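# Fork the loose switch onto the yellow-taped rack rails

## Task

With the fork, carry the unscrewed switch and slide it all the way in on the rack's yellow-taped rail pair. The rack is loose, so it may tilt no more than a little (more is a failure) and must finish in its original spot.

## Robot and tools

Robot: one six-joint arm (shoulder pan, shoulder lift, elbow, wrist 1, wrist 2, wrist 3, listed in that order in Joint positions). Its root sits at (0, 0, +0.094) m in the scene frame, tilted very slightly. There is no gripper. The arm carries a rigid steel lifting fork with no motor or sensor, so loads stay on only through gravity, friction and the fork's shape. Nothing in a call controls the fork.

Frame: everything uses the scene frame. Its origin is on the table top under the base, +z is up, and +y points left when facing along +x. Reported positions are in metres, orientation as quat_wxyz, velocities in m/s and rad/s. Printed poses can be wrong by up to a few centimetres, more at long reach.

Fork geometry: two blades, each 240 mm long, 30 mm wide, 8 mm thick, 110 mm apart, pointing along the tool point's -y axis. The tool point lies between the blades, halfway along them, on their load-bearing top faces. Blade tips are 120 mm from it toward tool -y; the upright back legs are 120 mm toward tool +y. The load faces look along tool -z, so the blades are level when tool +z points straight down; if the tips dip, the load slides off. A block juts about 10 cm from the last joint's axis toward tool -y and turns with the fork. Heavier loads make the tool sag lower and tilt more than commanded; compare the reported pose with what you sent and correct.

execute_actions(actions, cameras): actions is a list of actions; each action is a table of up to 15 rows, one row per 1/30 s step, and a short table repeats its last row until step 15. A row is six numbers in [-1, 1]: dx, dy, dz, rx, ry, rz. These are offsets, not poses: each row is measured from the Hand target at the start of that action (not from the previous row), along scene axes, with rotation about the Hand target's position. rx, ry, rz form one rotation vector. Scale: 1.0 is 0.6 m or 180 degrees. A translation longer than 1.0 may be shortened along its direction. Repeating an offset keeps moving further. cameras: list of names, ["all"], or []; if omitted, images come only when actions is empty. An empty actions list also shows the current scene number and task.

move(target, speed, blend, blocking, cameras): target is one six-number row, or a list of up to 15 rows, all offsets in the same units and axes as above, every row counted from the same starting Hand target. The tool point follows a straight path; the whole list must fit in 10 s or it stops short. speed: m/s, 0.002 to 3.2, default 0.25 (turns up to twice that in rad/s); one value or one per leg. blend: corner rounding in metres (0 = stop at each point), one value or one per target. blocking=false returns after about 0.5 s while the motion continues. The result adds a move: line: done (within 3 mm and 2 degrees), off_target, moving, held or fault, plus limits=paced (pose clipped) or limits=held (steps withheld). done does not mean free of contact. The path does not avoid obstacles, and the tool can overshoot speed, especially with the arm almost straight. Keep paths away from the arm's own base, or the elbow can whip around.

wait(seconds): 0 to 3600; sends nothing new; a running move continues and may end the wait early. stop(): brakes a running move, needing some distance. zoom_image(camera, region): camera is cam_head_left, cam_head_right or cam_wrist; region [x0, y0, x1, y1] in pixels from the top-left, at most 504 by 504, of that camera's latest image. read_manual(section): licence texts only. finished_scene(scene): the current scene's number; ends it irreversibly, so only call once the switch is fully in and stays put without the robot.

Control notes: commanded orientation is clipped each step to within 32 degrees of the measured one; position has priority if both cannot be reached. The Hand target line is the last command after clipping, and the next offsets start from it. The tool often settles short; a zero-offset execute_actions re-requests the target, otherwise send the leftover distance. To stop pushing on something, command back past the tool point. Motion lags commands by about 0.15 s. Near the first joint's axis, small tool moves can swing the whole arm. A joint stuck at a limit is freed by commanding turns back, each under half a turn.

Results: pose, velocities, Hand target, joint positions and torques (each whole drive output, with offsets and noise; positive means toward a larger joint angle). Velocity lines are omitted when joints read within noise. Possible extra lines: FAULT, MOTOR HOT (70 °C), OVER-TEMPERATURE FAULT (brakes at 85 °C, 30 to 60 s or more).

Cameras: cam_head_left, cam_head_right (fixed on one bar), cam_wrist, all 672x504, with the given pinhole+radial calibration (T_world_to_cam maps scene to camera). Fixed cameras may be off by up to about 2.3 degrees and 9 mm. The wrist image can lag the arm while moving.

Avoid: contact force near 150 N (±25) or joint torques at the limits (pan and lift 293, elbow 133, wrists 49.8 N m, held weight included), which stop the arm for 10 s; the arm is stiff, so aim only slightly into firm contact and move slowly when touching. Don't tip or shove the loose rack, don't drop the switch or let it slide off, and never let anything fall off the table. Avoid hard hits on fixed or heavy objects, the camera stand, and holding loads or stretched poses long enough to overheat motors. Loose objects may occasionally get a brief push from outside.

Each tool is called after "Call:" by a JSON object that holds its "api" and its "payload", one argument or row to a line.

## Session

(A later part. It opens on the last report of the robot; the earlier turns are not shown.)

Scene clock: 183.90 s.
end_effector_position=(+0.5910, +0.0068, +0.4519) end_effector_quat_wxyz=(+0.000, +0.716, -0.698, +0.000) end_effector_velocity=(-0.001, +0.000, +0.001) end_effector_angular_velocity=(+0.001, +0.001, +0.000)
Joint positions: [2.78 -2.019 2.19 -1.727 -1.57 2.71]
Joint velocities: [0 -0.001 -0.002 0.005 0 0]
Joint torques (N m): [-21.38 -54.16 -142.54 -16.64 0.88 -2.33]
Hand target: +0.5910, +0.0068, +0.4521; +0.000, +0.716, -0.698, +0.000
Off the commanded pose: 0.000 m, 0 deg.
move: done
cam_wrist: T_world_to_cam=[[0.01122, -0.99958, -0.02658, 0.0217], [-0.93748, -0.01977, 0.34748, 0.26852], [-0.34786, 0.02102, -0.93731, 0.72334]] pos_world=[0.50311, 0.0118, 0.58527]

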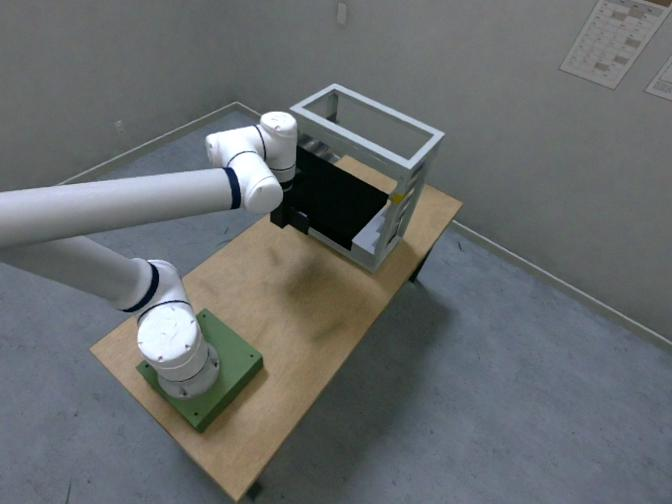

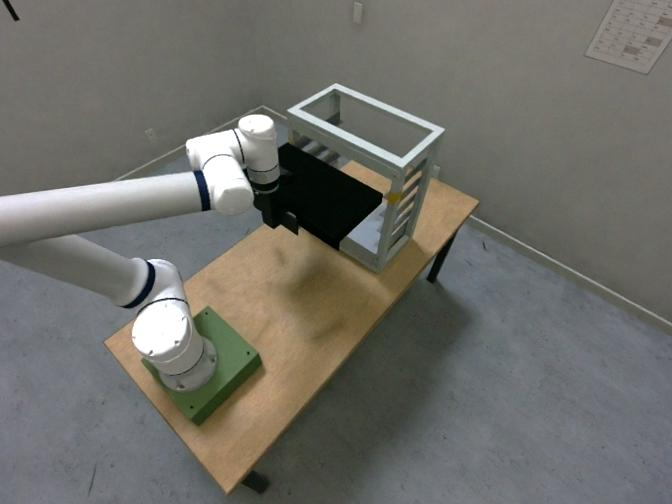

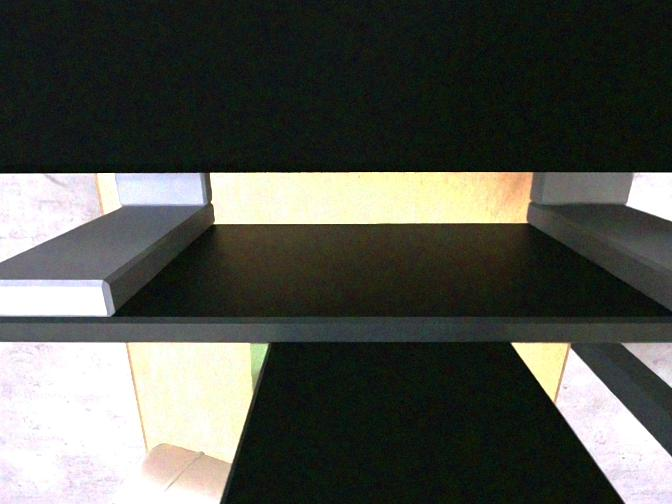

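Call:
{"api": "move", "payload": {
  "target": [
    [-0.0001, 0.0042, 0.0083, 0, 0, 0],
    [0.0898, 0.0063, 0.0083, 0, 0, 0]
  ],
  "speed": [0.05, 0.05],
  "blend": [0.002, 0],
  "cameras": ["all"]
}}

Call:
{"api": "zoom_image", "payload": {
  "camera": "cam_head_right",
  "region": [335, 130, 415, 210]
}}

Call:
{"api": "zoom_image", "payload": {
  "camera": "cam_head_right",
  "region": [275, 100, 335, 160]
}}

Call:
{"api": "zoom_image", "payload": {
  "camera": "cam_wrist",
  "region": [0, 120, 336, 280]
}}

Call:
{"api": "zoom_image", "payload": {
  "camera": "cam_wrist",
  "region": [336, 120, 672, 280]
}}

Scene clock: 208.70 s.
end_effector_position=(+0.6447, +0.0106, +0.4570) end_effector_quat_wxyz=(+0.000, +0.716, -0.698, +0.000)
Joint positions: [2.833 -1.909 2.119 -1.765 -1.569 2.763]
Joint torques (N m): [8.57 -38.55 -142.01 -21.77 2.7 3.72]
Hand target: +0.6448, +0.0106, +0.4570; +0.000, +0.716, -0.698, +0.000
Off the commanded pose: 0.000 m, 0 deg.
move: done
cam_wrist: T_world_to_cam=[[0.01122, -0.99958, -0.02658, 0.02504], [-0.93748, -0.01977, 0.34748, 0.31713], [-0.34786, 0.02102, -0.93731, 0.74682]] pos_world=[0.55681, 0.0156, 0.59047]

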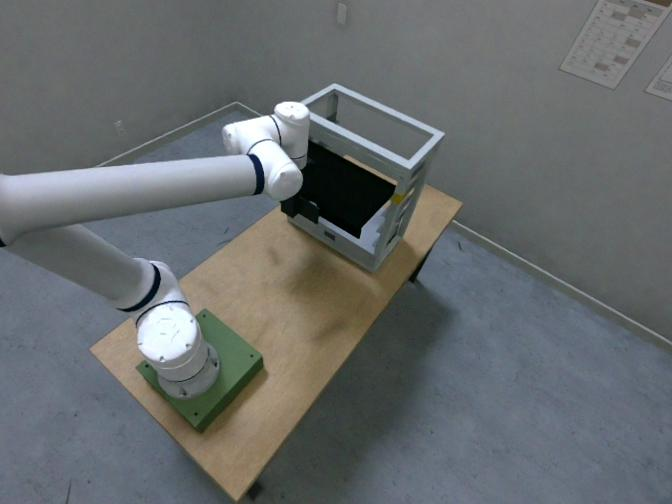

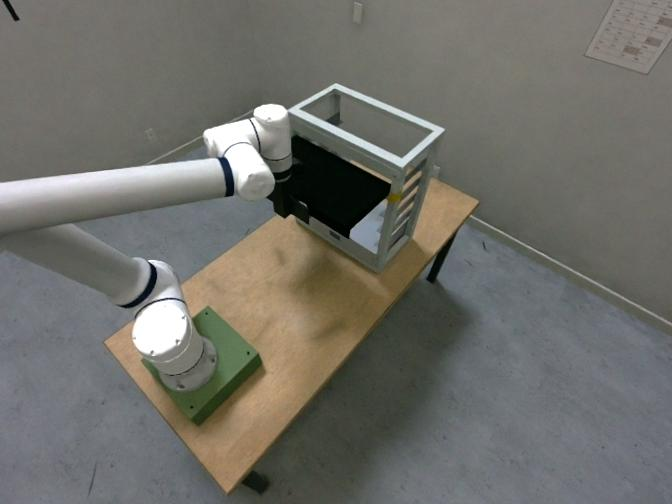

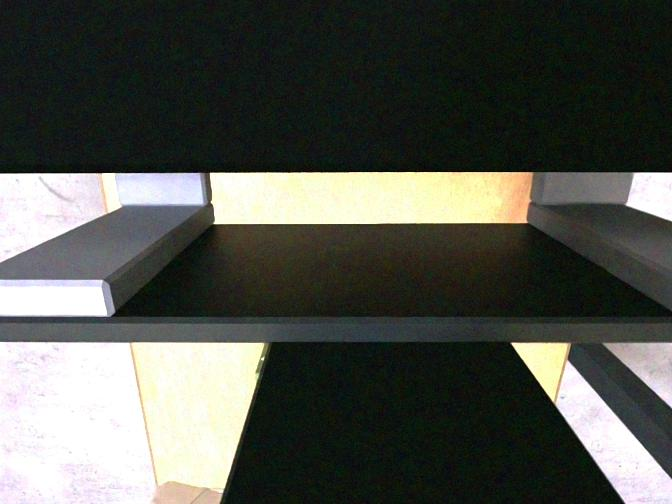

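Scaled by 6.300.

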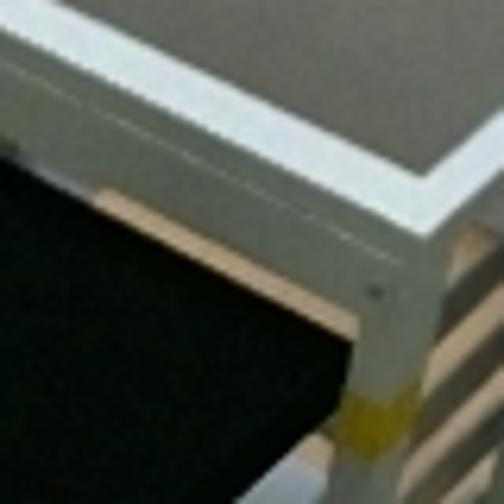

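Scaled by 8.400.

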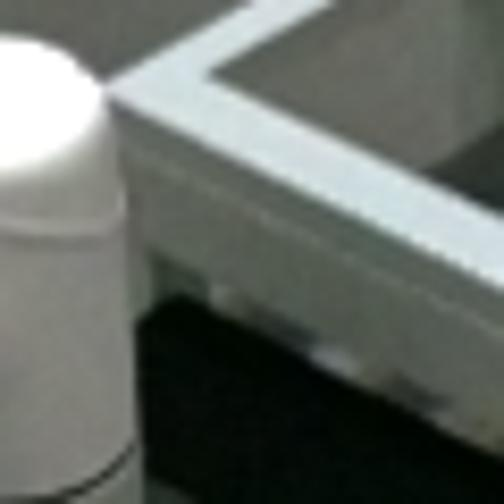

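Scaled by 1.500.

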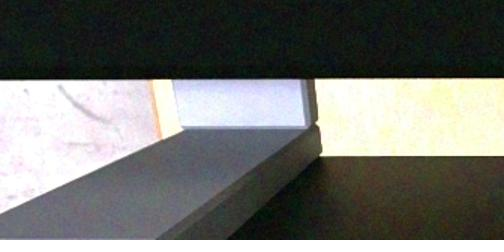

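Scaled by 1.500.

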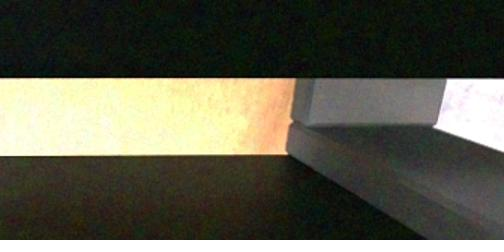

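Call:
{"api": "move", "payload": {
  "target": [0.0333, 0.0008, 0, 0, 0, 0],
  "speed": 0.04,
  "cameras": ["cam_wrist", "cam_head_right"]
}}

Call:
{"api": "zoom_image", "payload": {
  "camera": "cam_head_right",
  "region": [335, 130, 415, 210]
}}

Call:
{"api": "zoom_image", "payload": {
  "camera": "cam_wrist",
  "region": [0, 120, 336, 280]
}}

Call:
{"api": "zoom_image", "payload": {
  "camera": "cam_wrist",
  "region": [336, 120, 672, 280]
}}

Scene clock: 214.37 s.
end_effector_position=(+0.6647, +0.0110, +0.4570) end_effector_quat_wxyz=(+0.000, +0.716, -0.698, +0.000)
Joint positions: [2.848 -1.87 2.093 -1.779 -1.569 2.778]
Joint torques (N m): [8.1 -43.98 -142.27 -21.81 3.2 3.29]
Hand target: +0.6648, +0.0110, +0.4570; +0.000, +0.716, -0.698, +0.000
Off the commanded pose: 0.000 m, 0 deg.
move: done
cam_wrist: T_world_to_cam=[[0.01122, -0.99958, -0.02658, 0.02521], [-0.93748, -0.01977, 0.34748, 0.33589], [-0.34786, 0.02102, -0.93731, 0.75377]] pos_world=[0.57681, 0.016, 0.59047]
Images, in order (width x height): cam_head_right 672x504, cam_wrist 672x504.

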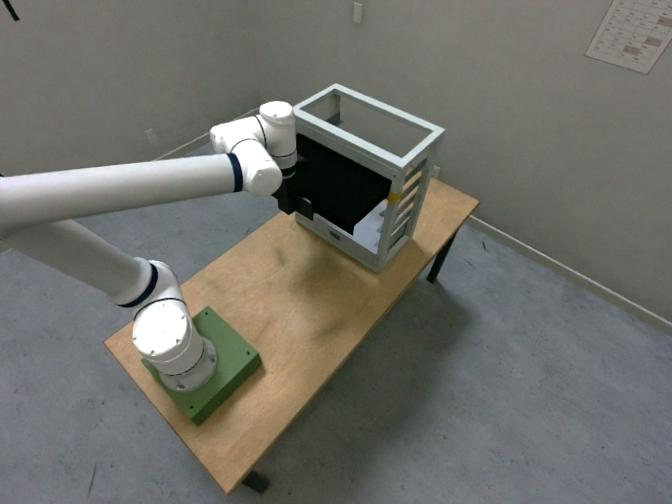

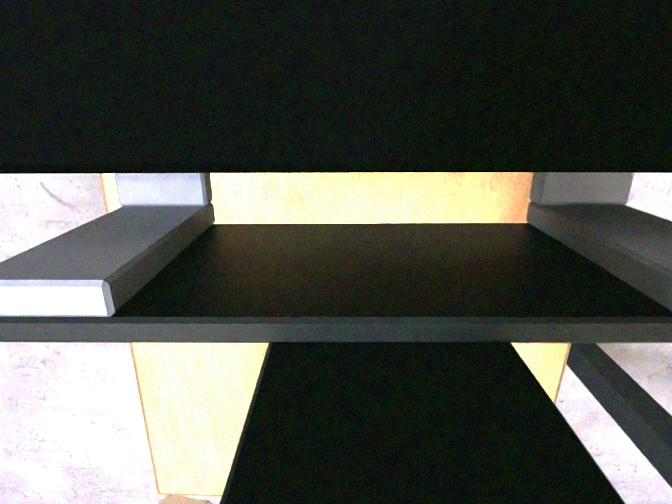

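Scaled by 6.300.

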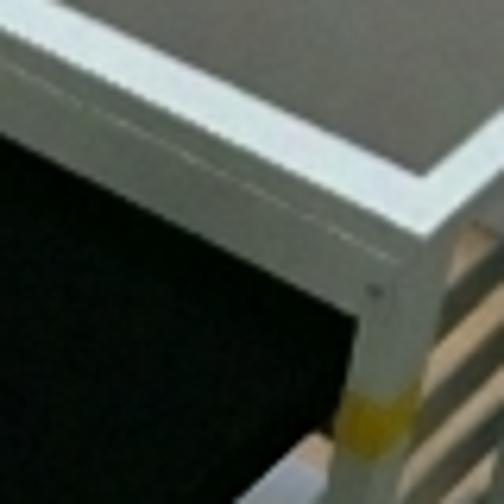

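Scaled by 1.500.

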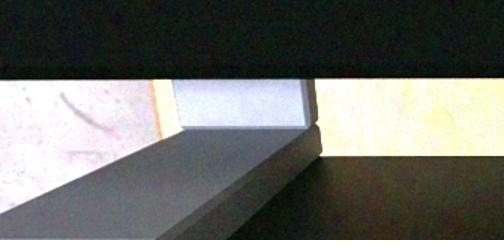

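Scaled by 1.500.

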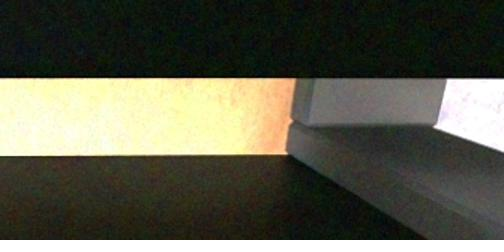

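Call:
{"api": "move", "payload": {
  "target": [0.2453, 0.006, 0, 0, 0, 0],
  "speed": 0.09,
  "cameras": ["cam_wrist"]
}}

Call:
{"api": "zoom_image", "payload": {
  "camera": "cam_wrist",
  "region": [0, 120, 336, 280]
}}

Call:
{"api": "move", "payload": {
  "target": [
    [0, 0, -0.02, 0, 0, 0],
    [0, 0, -0.0487, 0, 0, 0]
  ],
  "speed": [0.05, 0.02],
  "blend": [0.002, 0],
  "cameras": ["all"]
}}

Call:
{"api": "zoom_image", "payload": {
  "camera": "cam_head_right",
  "region": [280, 100, 420, 220]
}}

Call:
{"api": "zoom_image", "payload": {
  "camera": "cam_head_left",
  "region": [280, 100, 420, 220]
}}

Scene clock: 225.00 s.
end_effector_position=(+0.8118, +0.0147, +0.4570) end_effector_quat_wxyz=(+0.000, +0.716, -0.698, +0.000)
Joint positions: [2.93 -1.603 1.879 -1.831 -1.568 2.86]
Joint torques (N m): [9.54 -77.81 -140.44 -21.73 1.19 3.47]
Hand target: +0.8120, +0.0146, +0.4570; +0.000, +0.716, -0.698, +0.000
Off the commanded pose: 0.000 m, 0 deg.
move: done
cam_wrist: T_world_to_cam=[[0.01122, -0.99958, -0.02658, 0.02716], [-0.93748, -0.01977, 0.34748, 0.47386], [-0.34786, 0.02102, -0.93731, 0.80486]] pos_world=[0.72391, 0.0196, 0.59047]

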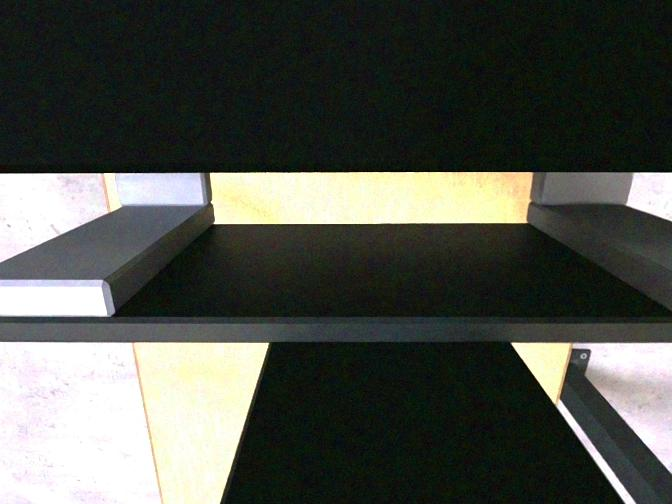

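Scaled by 1.500.

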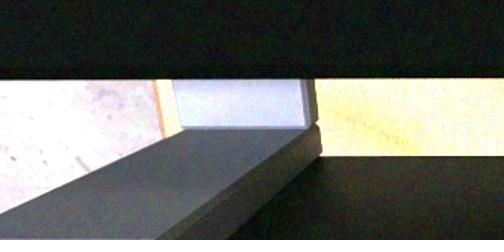

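Scene clock: 226.43 s.
end_effector_position=(+0.8120, +0.0146, +0.4280) end_effector_quat_wxyz=(+0.000, +0.716, -0.698, +0.000)
Joint positions: [2.931 -1.588 1.918 -1.885 -1.568 2.86]
Joint torques (N m): [10.24 -49.96 -73.4 -10.33 0.34 3.4]
Hand target: +0.8120, +0.0146, +0.4278; +0.000, +0.716, -0.698, +0.000
Off the commanded pose: 0.000 m, 0 deg.
move: done
cam_wrist: T_world_to_cam=[[0.01122, -0.99958, -0.02658, 0.02639], [-0.93748, -0.01977, 0.34748, 0.48413], [-0.34786, 0.02102, -0.93731, 0.77775]] pos_world=[0.72411, 0.0196, 0.56147]

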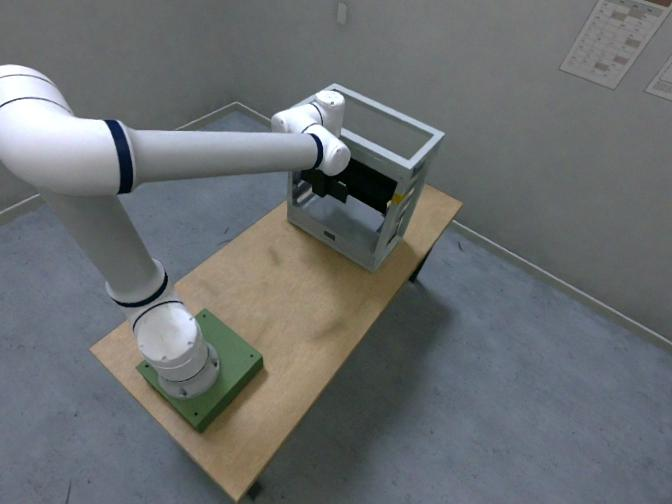

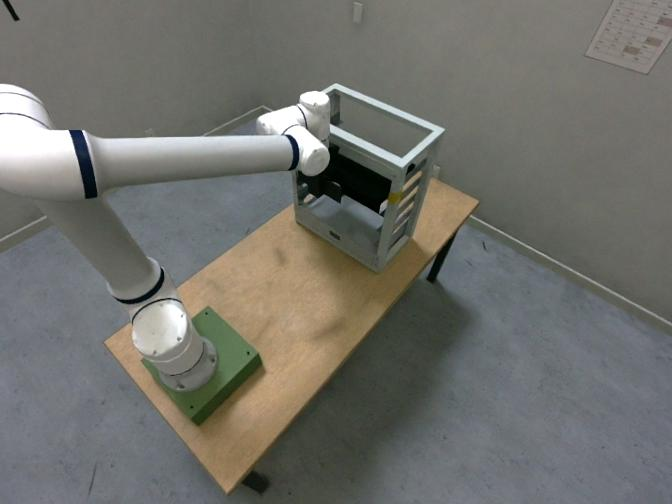

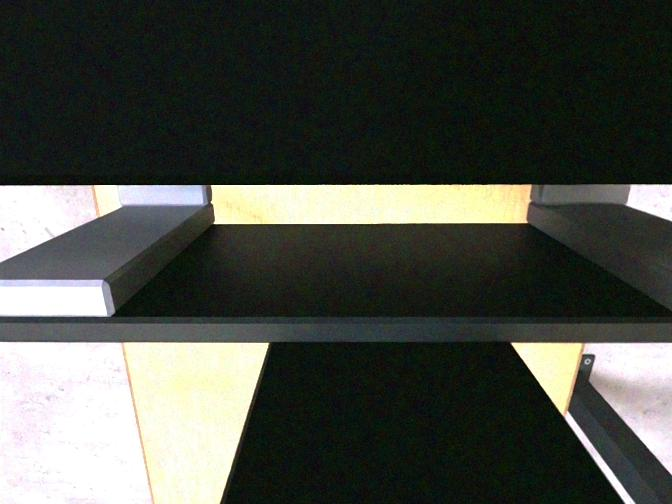

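Scaled by 3.600.

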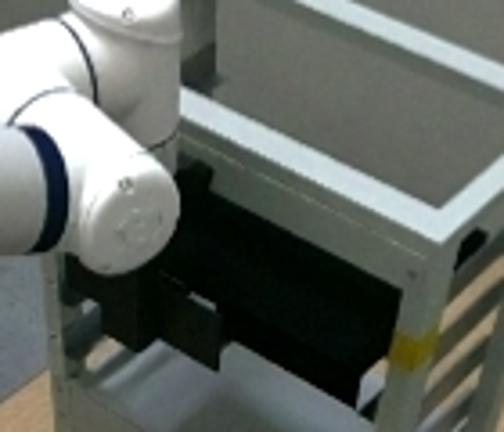

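Scaled by 3.600.

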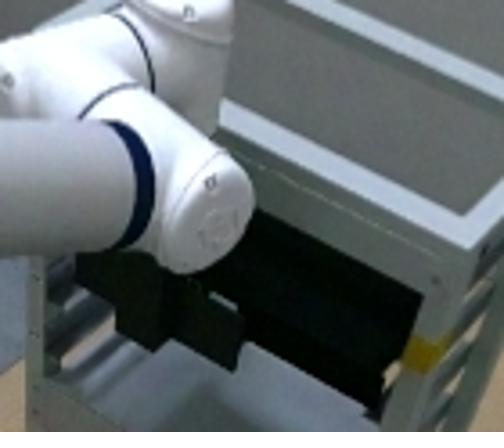

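Call:
{"api": "move", "payload": {
  "target": [
    [-0.4065, -0.0099, 0, 0, 0, 0],
    [-0.4065, -0.0099, 0.0587, 0, 0, 0]
  ],
  "speed": [0.2, 0.1],
  "blend": [0.003, 0],
  "cameras": ["all"]
}}

Call:
{"api": "zoom_image", "payload": {
  "camera": "cam_head_right",
  "region": [270, 90, 430, 230]
}}

Call:
{"api": "zoom_image", "payload": {
  "camera": "cam_head_left",
  "region": [270, 90, 430, 230]
}}

Scene clock: 239.57 s.
end_effector_position=(+0.5681, +0.0087, +0.4629) end_effector_quat_wxyz=(+0.000, +0.716, -0.698, +0.000)
Joint positions: [2.762 -2.071 2.197 -1.681 -1.571 2.691]
Joint torques (N m): [-22.38 -27.78 -102.13 -5.43 2.25 -2.35]
Hand target: +0.5681, +0.0087, +0.4630; +0.000, +0.716, -0.698, +0.000
Off the commanded pose: 0.000 m, 0 deg.
move: done
cam_wrist: T_world_to_cam=[[0.01122, -0.99958, -0.02658, 0.02415], [-0.93748, -0.01977, 0.34748, 0.24327], [-0.34786, 0.02102, -0.93731, 0.72565]] pos_world=[0.48021, 0.0137, 0.59627]

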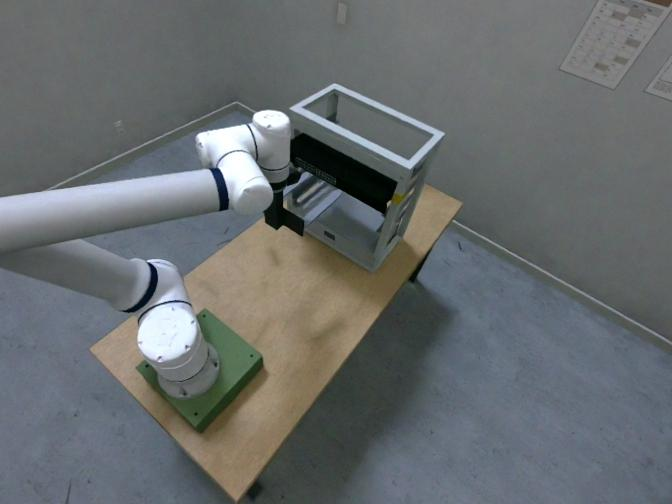

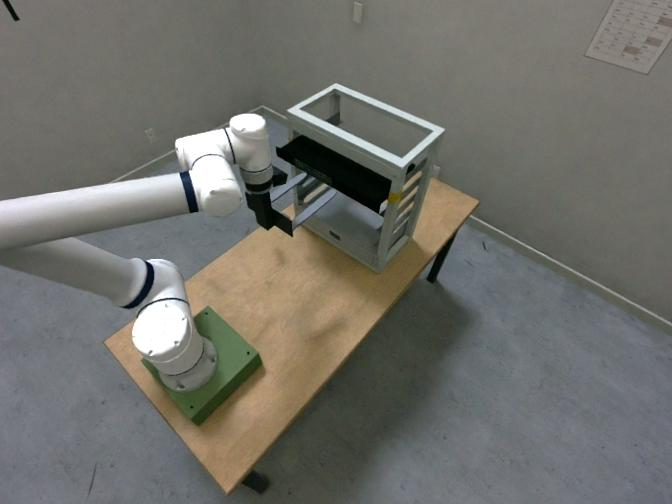

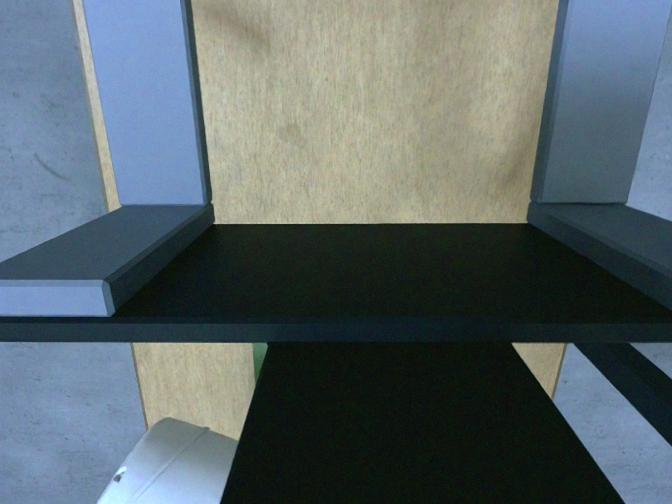

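Scaled by 3.150.

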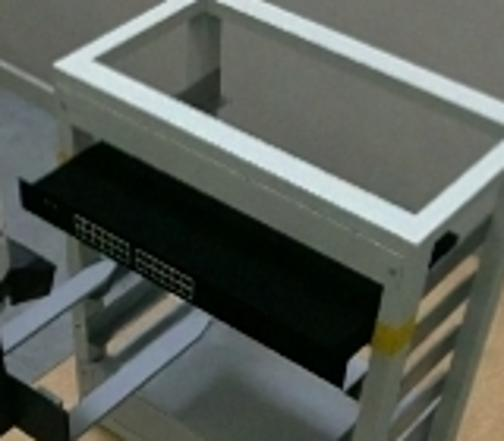

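Scaled by 3.150.

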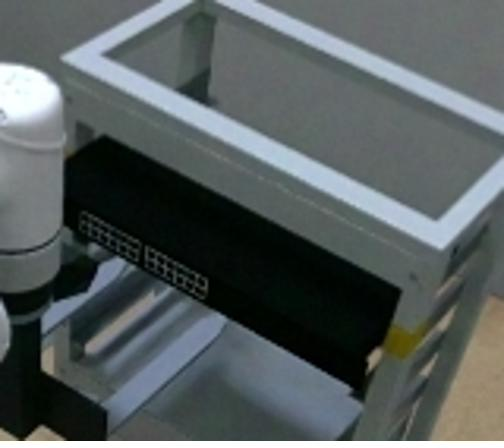

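Call:
{"api": "move", "payload": {
  "target": [
    [0.0417, 0.001, 0.0067, 0, 0, 0],
    [0.136, 0.0033, 0.0067, 0, 0, 0]
  ],
  "speed": [0.04, 0.05],
  "blend": [0.003, 0],
  "cameras": ["all"]
}}

Call:
{"api": "zoom_image", "payload": {
  "camera": "cam_head_right",
  "region": [270, 90, 430, 230]
}}

Call:
{"api": "zoom_image", "payload": {
  "camera": "cam_head_right",
  "region": [370, 170, 420, 220]
}}

Scene clock: 250.93 s.
end_effector_position=(+0.6496, +0.0107, +0.4671) end_effector_quat_wxyz=(+0.000, +0.716, -0.698, +0.000)
Joint positions: [2.837 -1.903 2.097 -1.749 -1.569 2.766]
Joint torques (N m): [10.94 -12.49 -106.28 -13.48 1.83 2.93]
Hand target: +0.6497, +0.0107, +0.4671; +0.000, +0.716, -0.698, +0.000
Off the commanded pose: 0.000 m, 0 deg.
move: done
cam_wrist: T_world_to_cam=[[0.01123, -0.99958, -0.02658, 0.02535], [-0.93751, -0.01977, 0.34739, 0.31823], [-0.34777, 0.02102, -0.93734, 0.75783]] pos_world=[0.56161, 0.0157, 0.60047]

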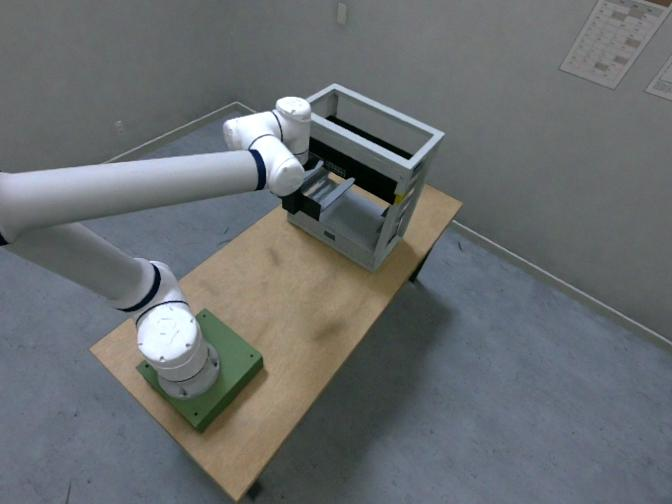

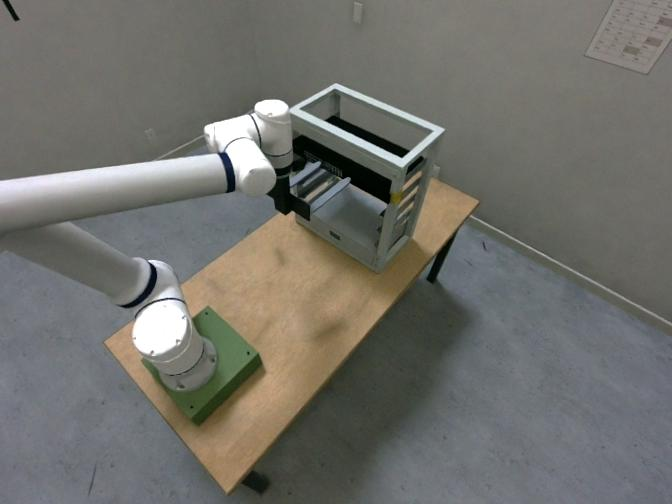

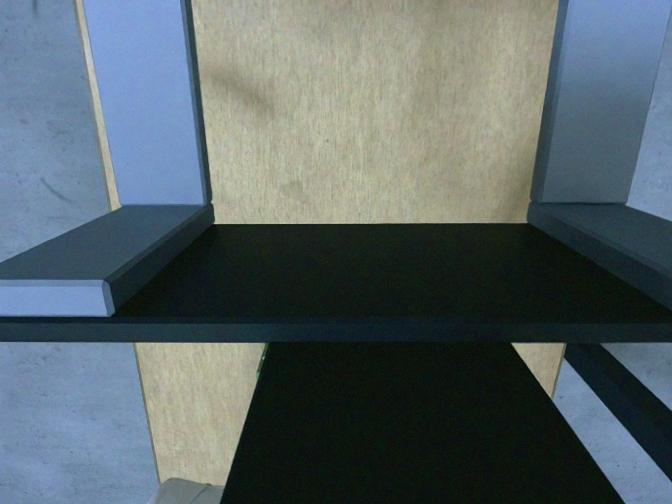

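Scaled by 3.150.

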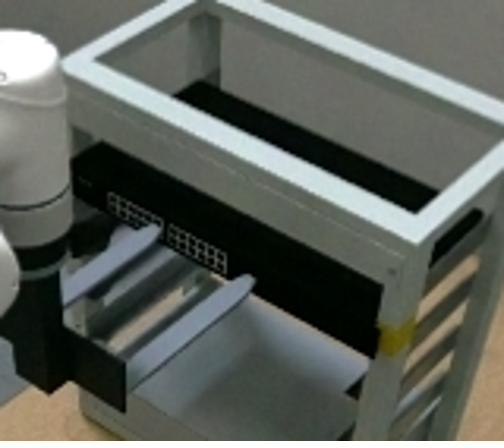

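Scaled by 10.080.

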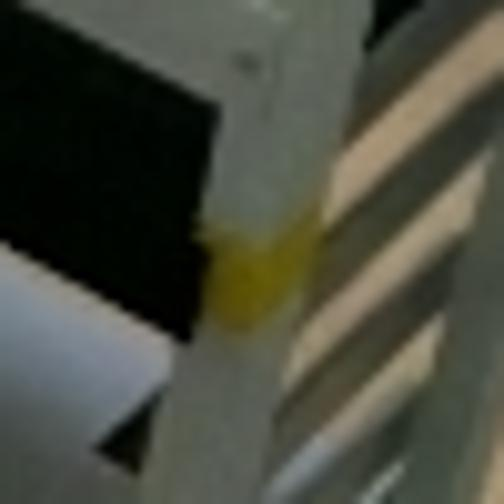

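Call:
{"api": "move", "payload": {
  "target": [0.0133, 0.00033, 0, 0, 0, 0],
  "speed": 0.02
}}

Call:
{"api": "move", "payload": {
  "target": [0.0025, 0.00006, 0, 0, 0, 0],
  "speed": 0.01
}}

Call:
{"api": "move", "payload": {
  "target": [0.0025, 0.00006, 0, 0, 0, 0],
  "speed": 0.01,
  "cameras": ["cam_head_right", "cam_head_left"]
}}

Call:
{"api": "zoom_image", "payload": {
  "camera": "cam_head_right",
  "region": [370, 170, 420, 220]
}}

Scene clock: 259.87 s.
end_effector_position=(+0.6575, +0.0109, +0.4671) end_effector_quat_wxyz=(+0.000, +0.716, -0.698, +0.000)
Joint positions: [2.843 -1.888 2.087 -1.755 -1.569 2.772]
Joint torques (N m): [10.85 -17.24 -105.65 -13.06 3.31 3.01]
Hand target: +0.6577, +0.0109, +0.4671; +0.000, +0.716, -0.698, +0.000
Off the commanded pose: 0.000 m, 0 deg.
move: done

Scene clock: 260.37 s.
end_effector_position=(+0.6591, +0.0109, +0.4671) end_effector_quat_wxyz=(+0.000, +0.716, -0.698, +0.000)
Joint positions: [2.844 -1.884 2.085 -1.756 -1.569 2.774]
Joint torques (N m): [10.11 -13.82 -105.81 -13.1 3.41 2.76]
Hand target: +0.6592, +0.0109, +0.4671; +0.000, +0.716, -0.698, +0.000
Off the commanded pose: 0.000 m, 0 deg.
move: done

Scene clock: 260.87 s.
end_effector_position=(+0.6606, +0.0110, +0.4671) end_effector_quat_wxyz=(+0.000, +0.716, -0.698, +0.000)
Joint positions: [2.845 -1.881 2.083 -1.757 -1.569 2.775]
Joint torques (N m): [9.77 -15.67 -105.8 -13.43 3.28 2.97]
Hand target: +0.6607, +0.0110, +0.4671; +0.000, +0.716, -0.698, +0.000
Off the commanded pose: 0.000 m, 0 deg.
move: done
Images, in order (width x height): cam_head_left 672x504, cam_head_right 672x504.

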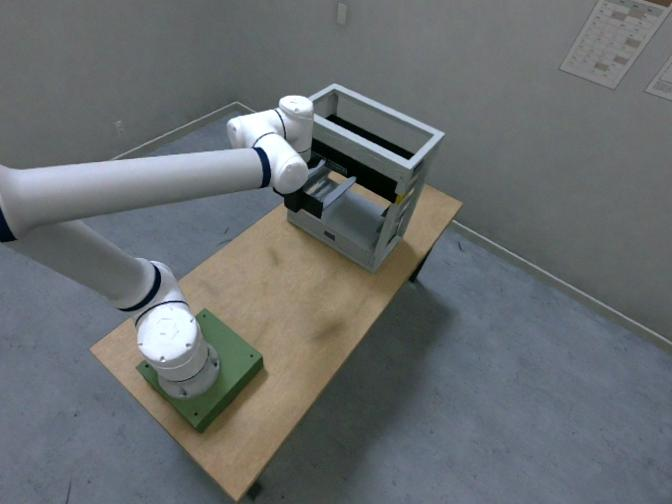

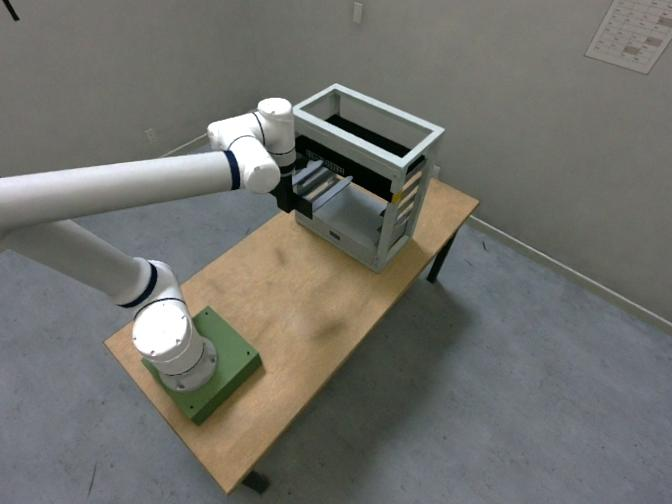

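Scaled by 10.080.

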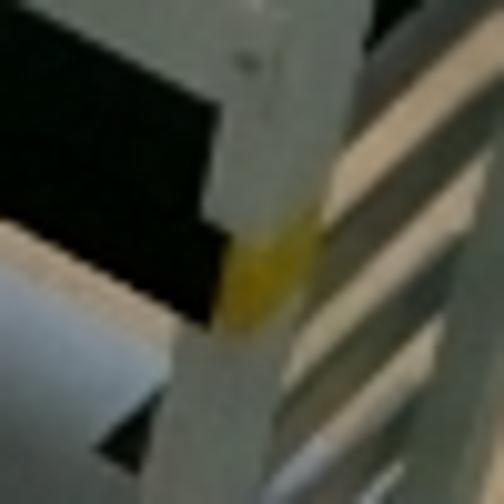

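Call:
{"api": "move", "payload": {
  "target": [0.00117, 0.00003, 0, 0, 0, 0],
  "speed": 0.005
}}

Call:
{"api": "move", "payload": {
  "target": [0.00117, 0.00003, 0, 0, 0, 0],
  "speed": 0.005
}}

Scene clock: 265.70 s.
end_effector_position=(+0.6614, +0.0110, +0.4671) end_effector_quat_wxyz=(+0.000, +0.716, -0.698, +0.000)
Joint positions: [2.846 -1.88 2.082 -1.758 -1.569 2.775]
Joint torques (N m): [9.61 -14.12 -105.93 -13.33 3.2 2.81]
Hand target: +0.6614, +0.0110, +0.4671; +0.000, +0.716, -0.698, +0.000
Off the commanded pose: 0.000 m, 0 deg.
move: done

Scene clock: 266.20 s.
end_effector_position=(+0.6621, +0.0110, +0.4671) end_effector_quat_wxyz=(+0.000, +0.716, -0.698, +0.000)
Joint positions: [2.847 -1.879 2.081 -1.758 -1.569 2.776]
Joint torques (N m): [10.16 -16.03 -105.54 -13.27 3.21 2.9]
Hand target: +0.6621, +0.0110, +0.4671; +0.000, +0.716, -0.698, +0.000
Off the commanded pose: 0.000 m, 0 deg.
move: done

Call:
{"api": "move", "payload": {
  "target": [0.00167, 0.00004, 0, 0, 0, 0],
  "speed": 0.006
}}

Call:
{"api": "move", "payload": {
  "target": [0.00133, 0.00003, 0, 0, 0, 0],
  "speed": 0.005
}}

Scene clock: 268.73 s.
end_effector_position=(+0.6631, +0.0110, +0.4671) end_effector_quat_wxyz=(+0.000, +0.716, -0.698, +0.000)
Joint positions: [2.847 -1.877 2.08 -1.759 -1.569 2.777]
Joint torques (N m): [10.38 -15.13 -105.97 -13.36 3.32 2.98]
Hand target: +0.6631, +0.0110, +0.4671; +0.000, +0.716, -0.698, +0.000
Off the commanded pose: 0.000 m, 0 deg.
move: done

Scene clock: 269.23 s.
end_effector_position=(+0.6639, +0.0110, +0.4671) end_effector_quat_wxyz=(+0.000, +0.716, -0.698, +0.000)
Joint positions: [2.848 -1.875 2.079 -1.759 -1.569 2.777]
Joint torques (N m): [10.72 -16.42 -106 -13.62 3.34 2.91]
Hand target: +0.6639, +0.0110, +0.4671; +0.000, +0.716, -0.698, +0.000
Off the commanded pose: 0.000 m, 0 deg.
move: done

Call:
{"api": "move", "payload": {
  "target": [0.00167, 0.00004, 0, 0, 0, 0],
  "speed": 0.006
}}

Call:
{"api": "move", "payload": {
  "target": [0.00133, 0.00003, 0, 0, 0, 0],
  "speed": 0.005,
  "cameras": ["cam_head_right", "cam_head_left"]
}}

Call:
{"api": "zoom_image", "payload": {
  "camera": "cam_head_right",
  "region": [370, 170, 420, 220]
}}

Call:
{"api": "zoom_image", "payload": {
  "camera": "cam_head_left",
  "region": [370, 170, 420, 220]
}}

Scene clock: 272.67 s.
end_effector_position=(+0.6648, +0.0111, +0.4671) end_effector_quat_wxyz=(+0.000, +0.716, -0.698, +0.000)
Joint positions: [2.849 -1.873 2.078 -1.76 -1.569 2.778]
Joint torques (N m): [10.75 -10.03 -106.19 -14.13 3.35 2.5]
Hand target: +0.6649, +0.0111, +0.4671; +0.000, +0.716, -0.698, +0.000
Off the commanded pose: 0.000 m, 0 deg.
move: done

Scene clock: 273.17 s.
end_effector_position=(+0.6656, +0.0111, +0.4670) end_effector_quat_wxyz=(+0.000, +0.716, -0.698, +0.000)
Joint positions: [2.849 -1.872 2.077 -1.76 -1.569 2.778]
Joint torques (N m): [11.27 -4.63 -111.27 -17.01 3.25 0.78]
Hand target: +0.6657, +0.0111, +0.4671; +0.000, +0.716, -0.698, +0.000
Off the commanded pose: 0.000 m, 0 deg.
move: done
Images, in order (width x height): cam_head_left 672x504, cam_head_right 672x504.

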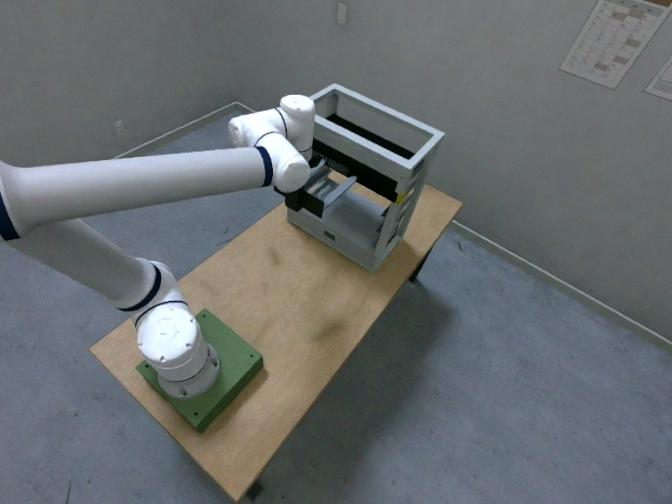

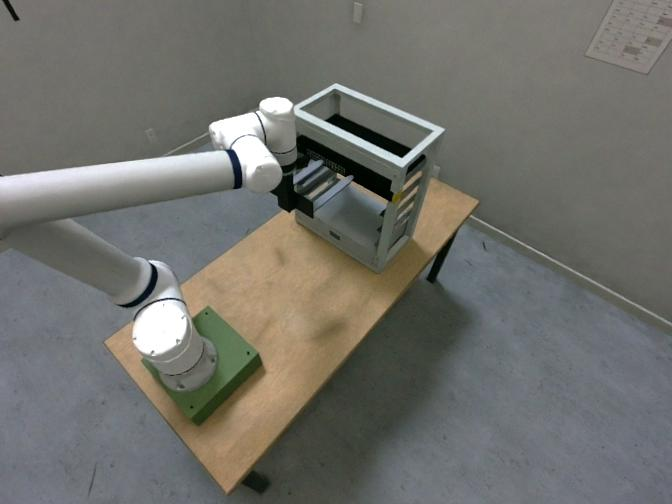

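Scaled by 10.080.

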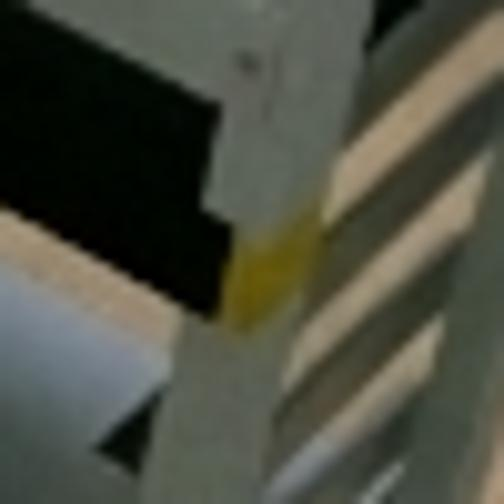

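Scaled by 10.080.

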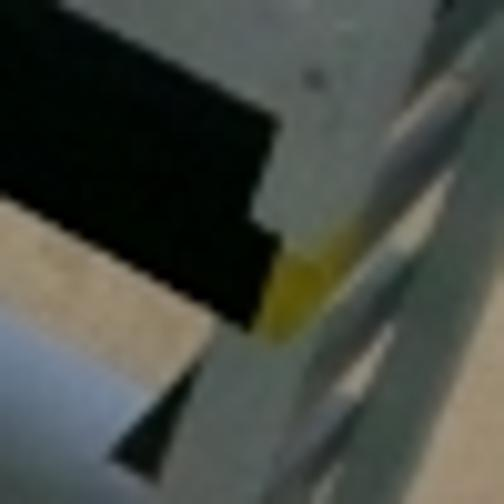

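Call:
{"api": "move", "payload": {
  "target": [0.00083, 0.00002, 0, 0, 0, 0],
  "speed": 0.004
}}

Scene clock: 280.63 s.
end_effector_position=(+0.6661, +0.0111, +0.4670) end_effector_quat_wxyz=(+0.000, +0.716, -0.698, +0.000)
Joint positions: [2.849 -1.871 2.076 -1.761 -1.569 2.779]
Joint torques (N m): [11.36 4.58 -118.15 -23.12 4.09 -0.83]
Hand target: +0.6662, +0.0111, +0.4671; +0.000, +0.716, -0.698, +0.000
Off the commanded pose: 0.000 m, 0 deg.
move: done


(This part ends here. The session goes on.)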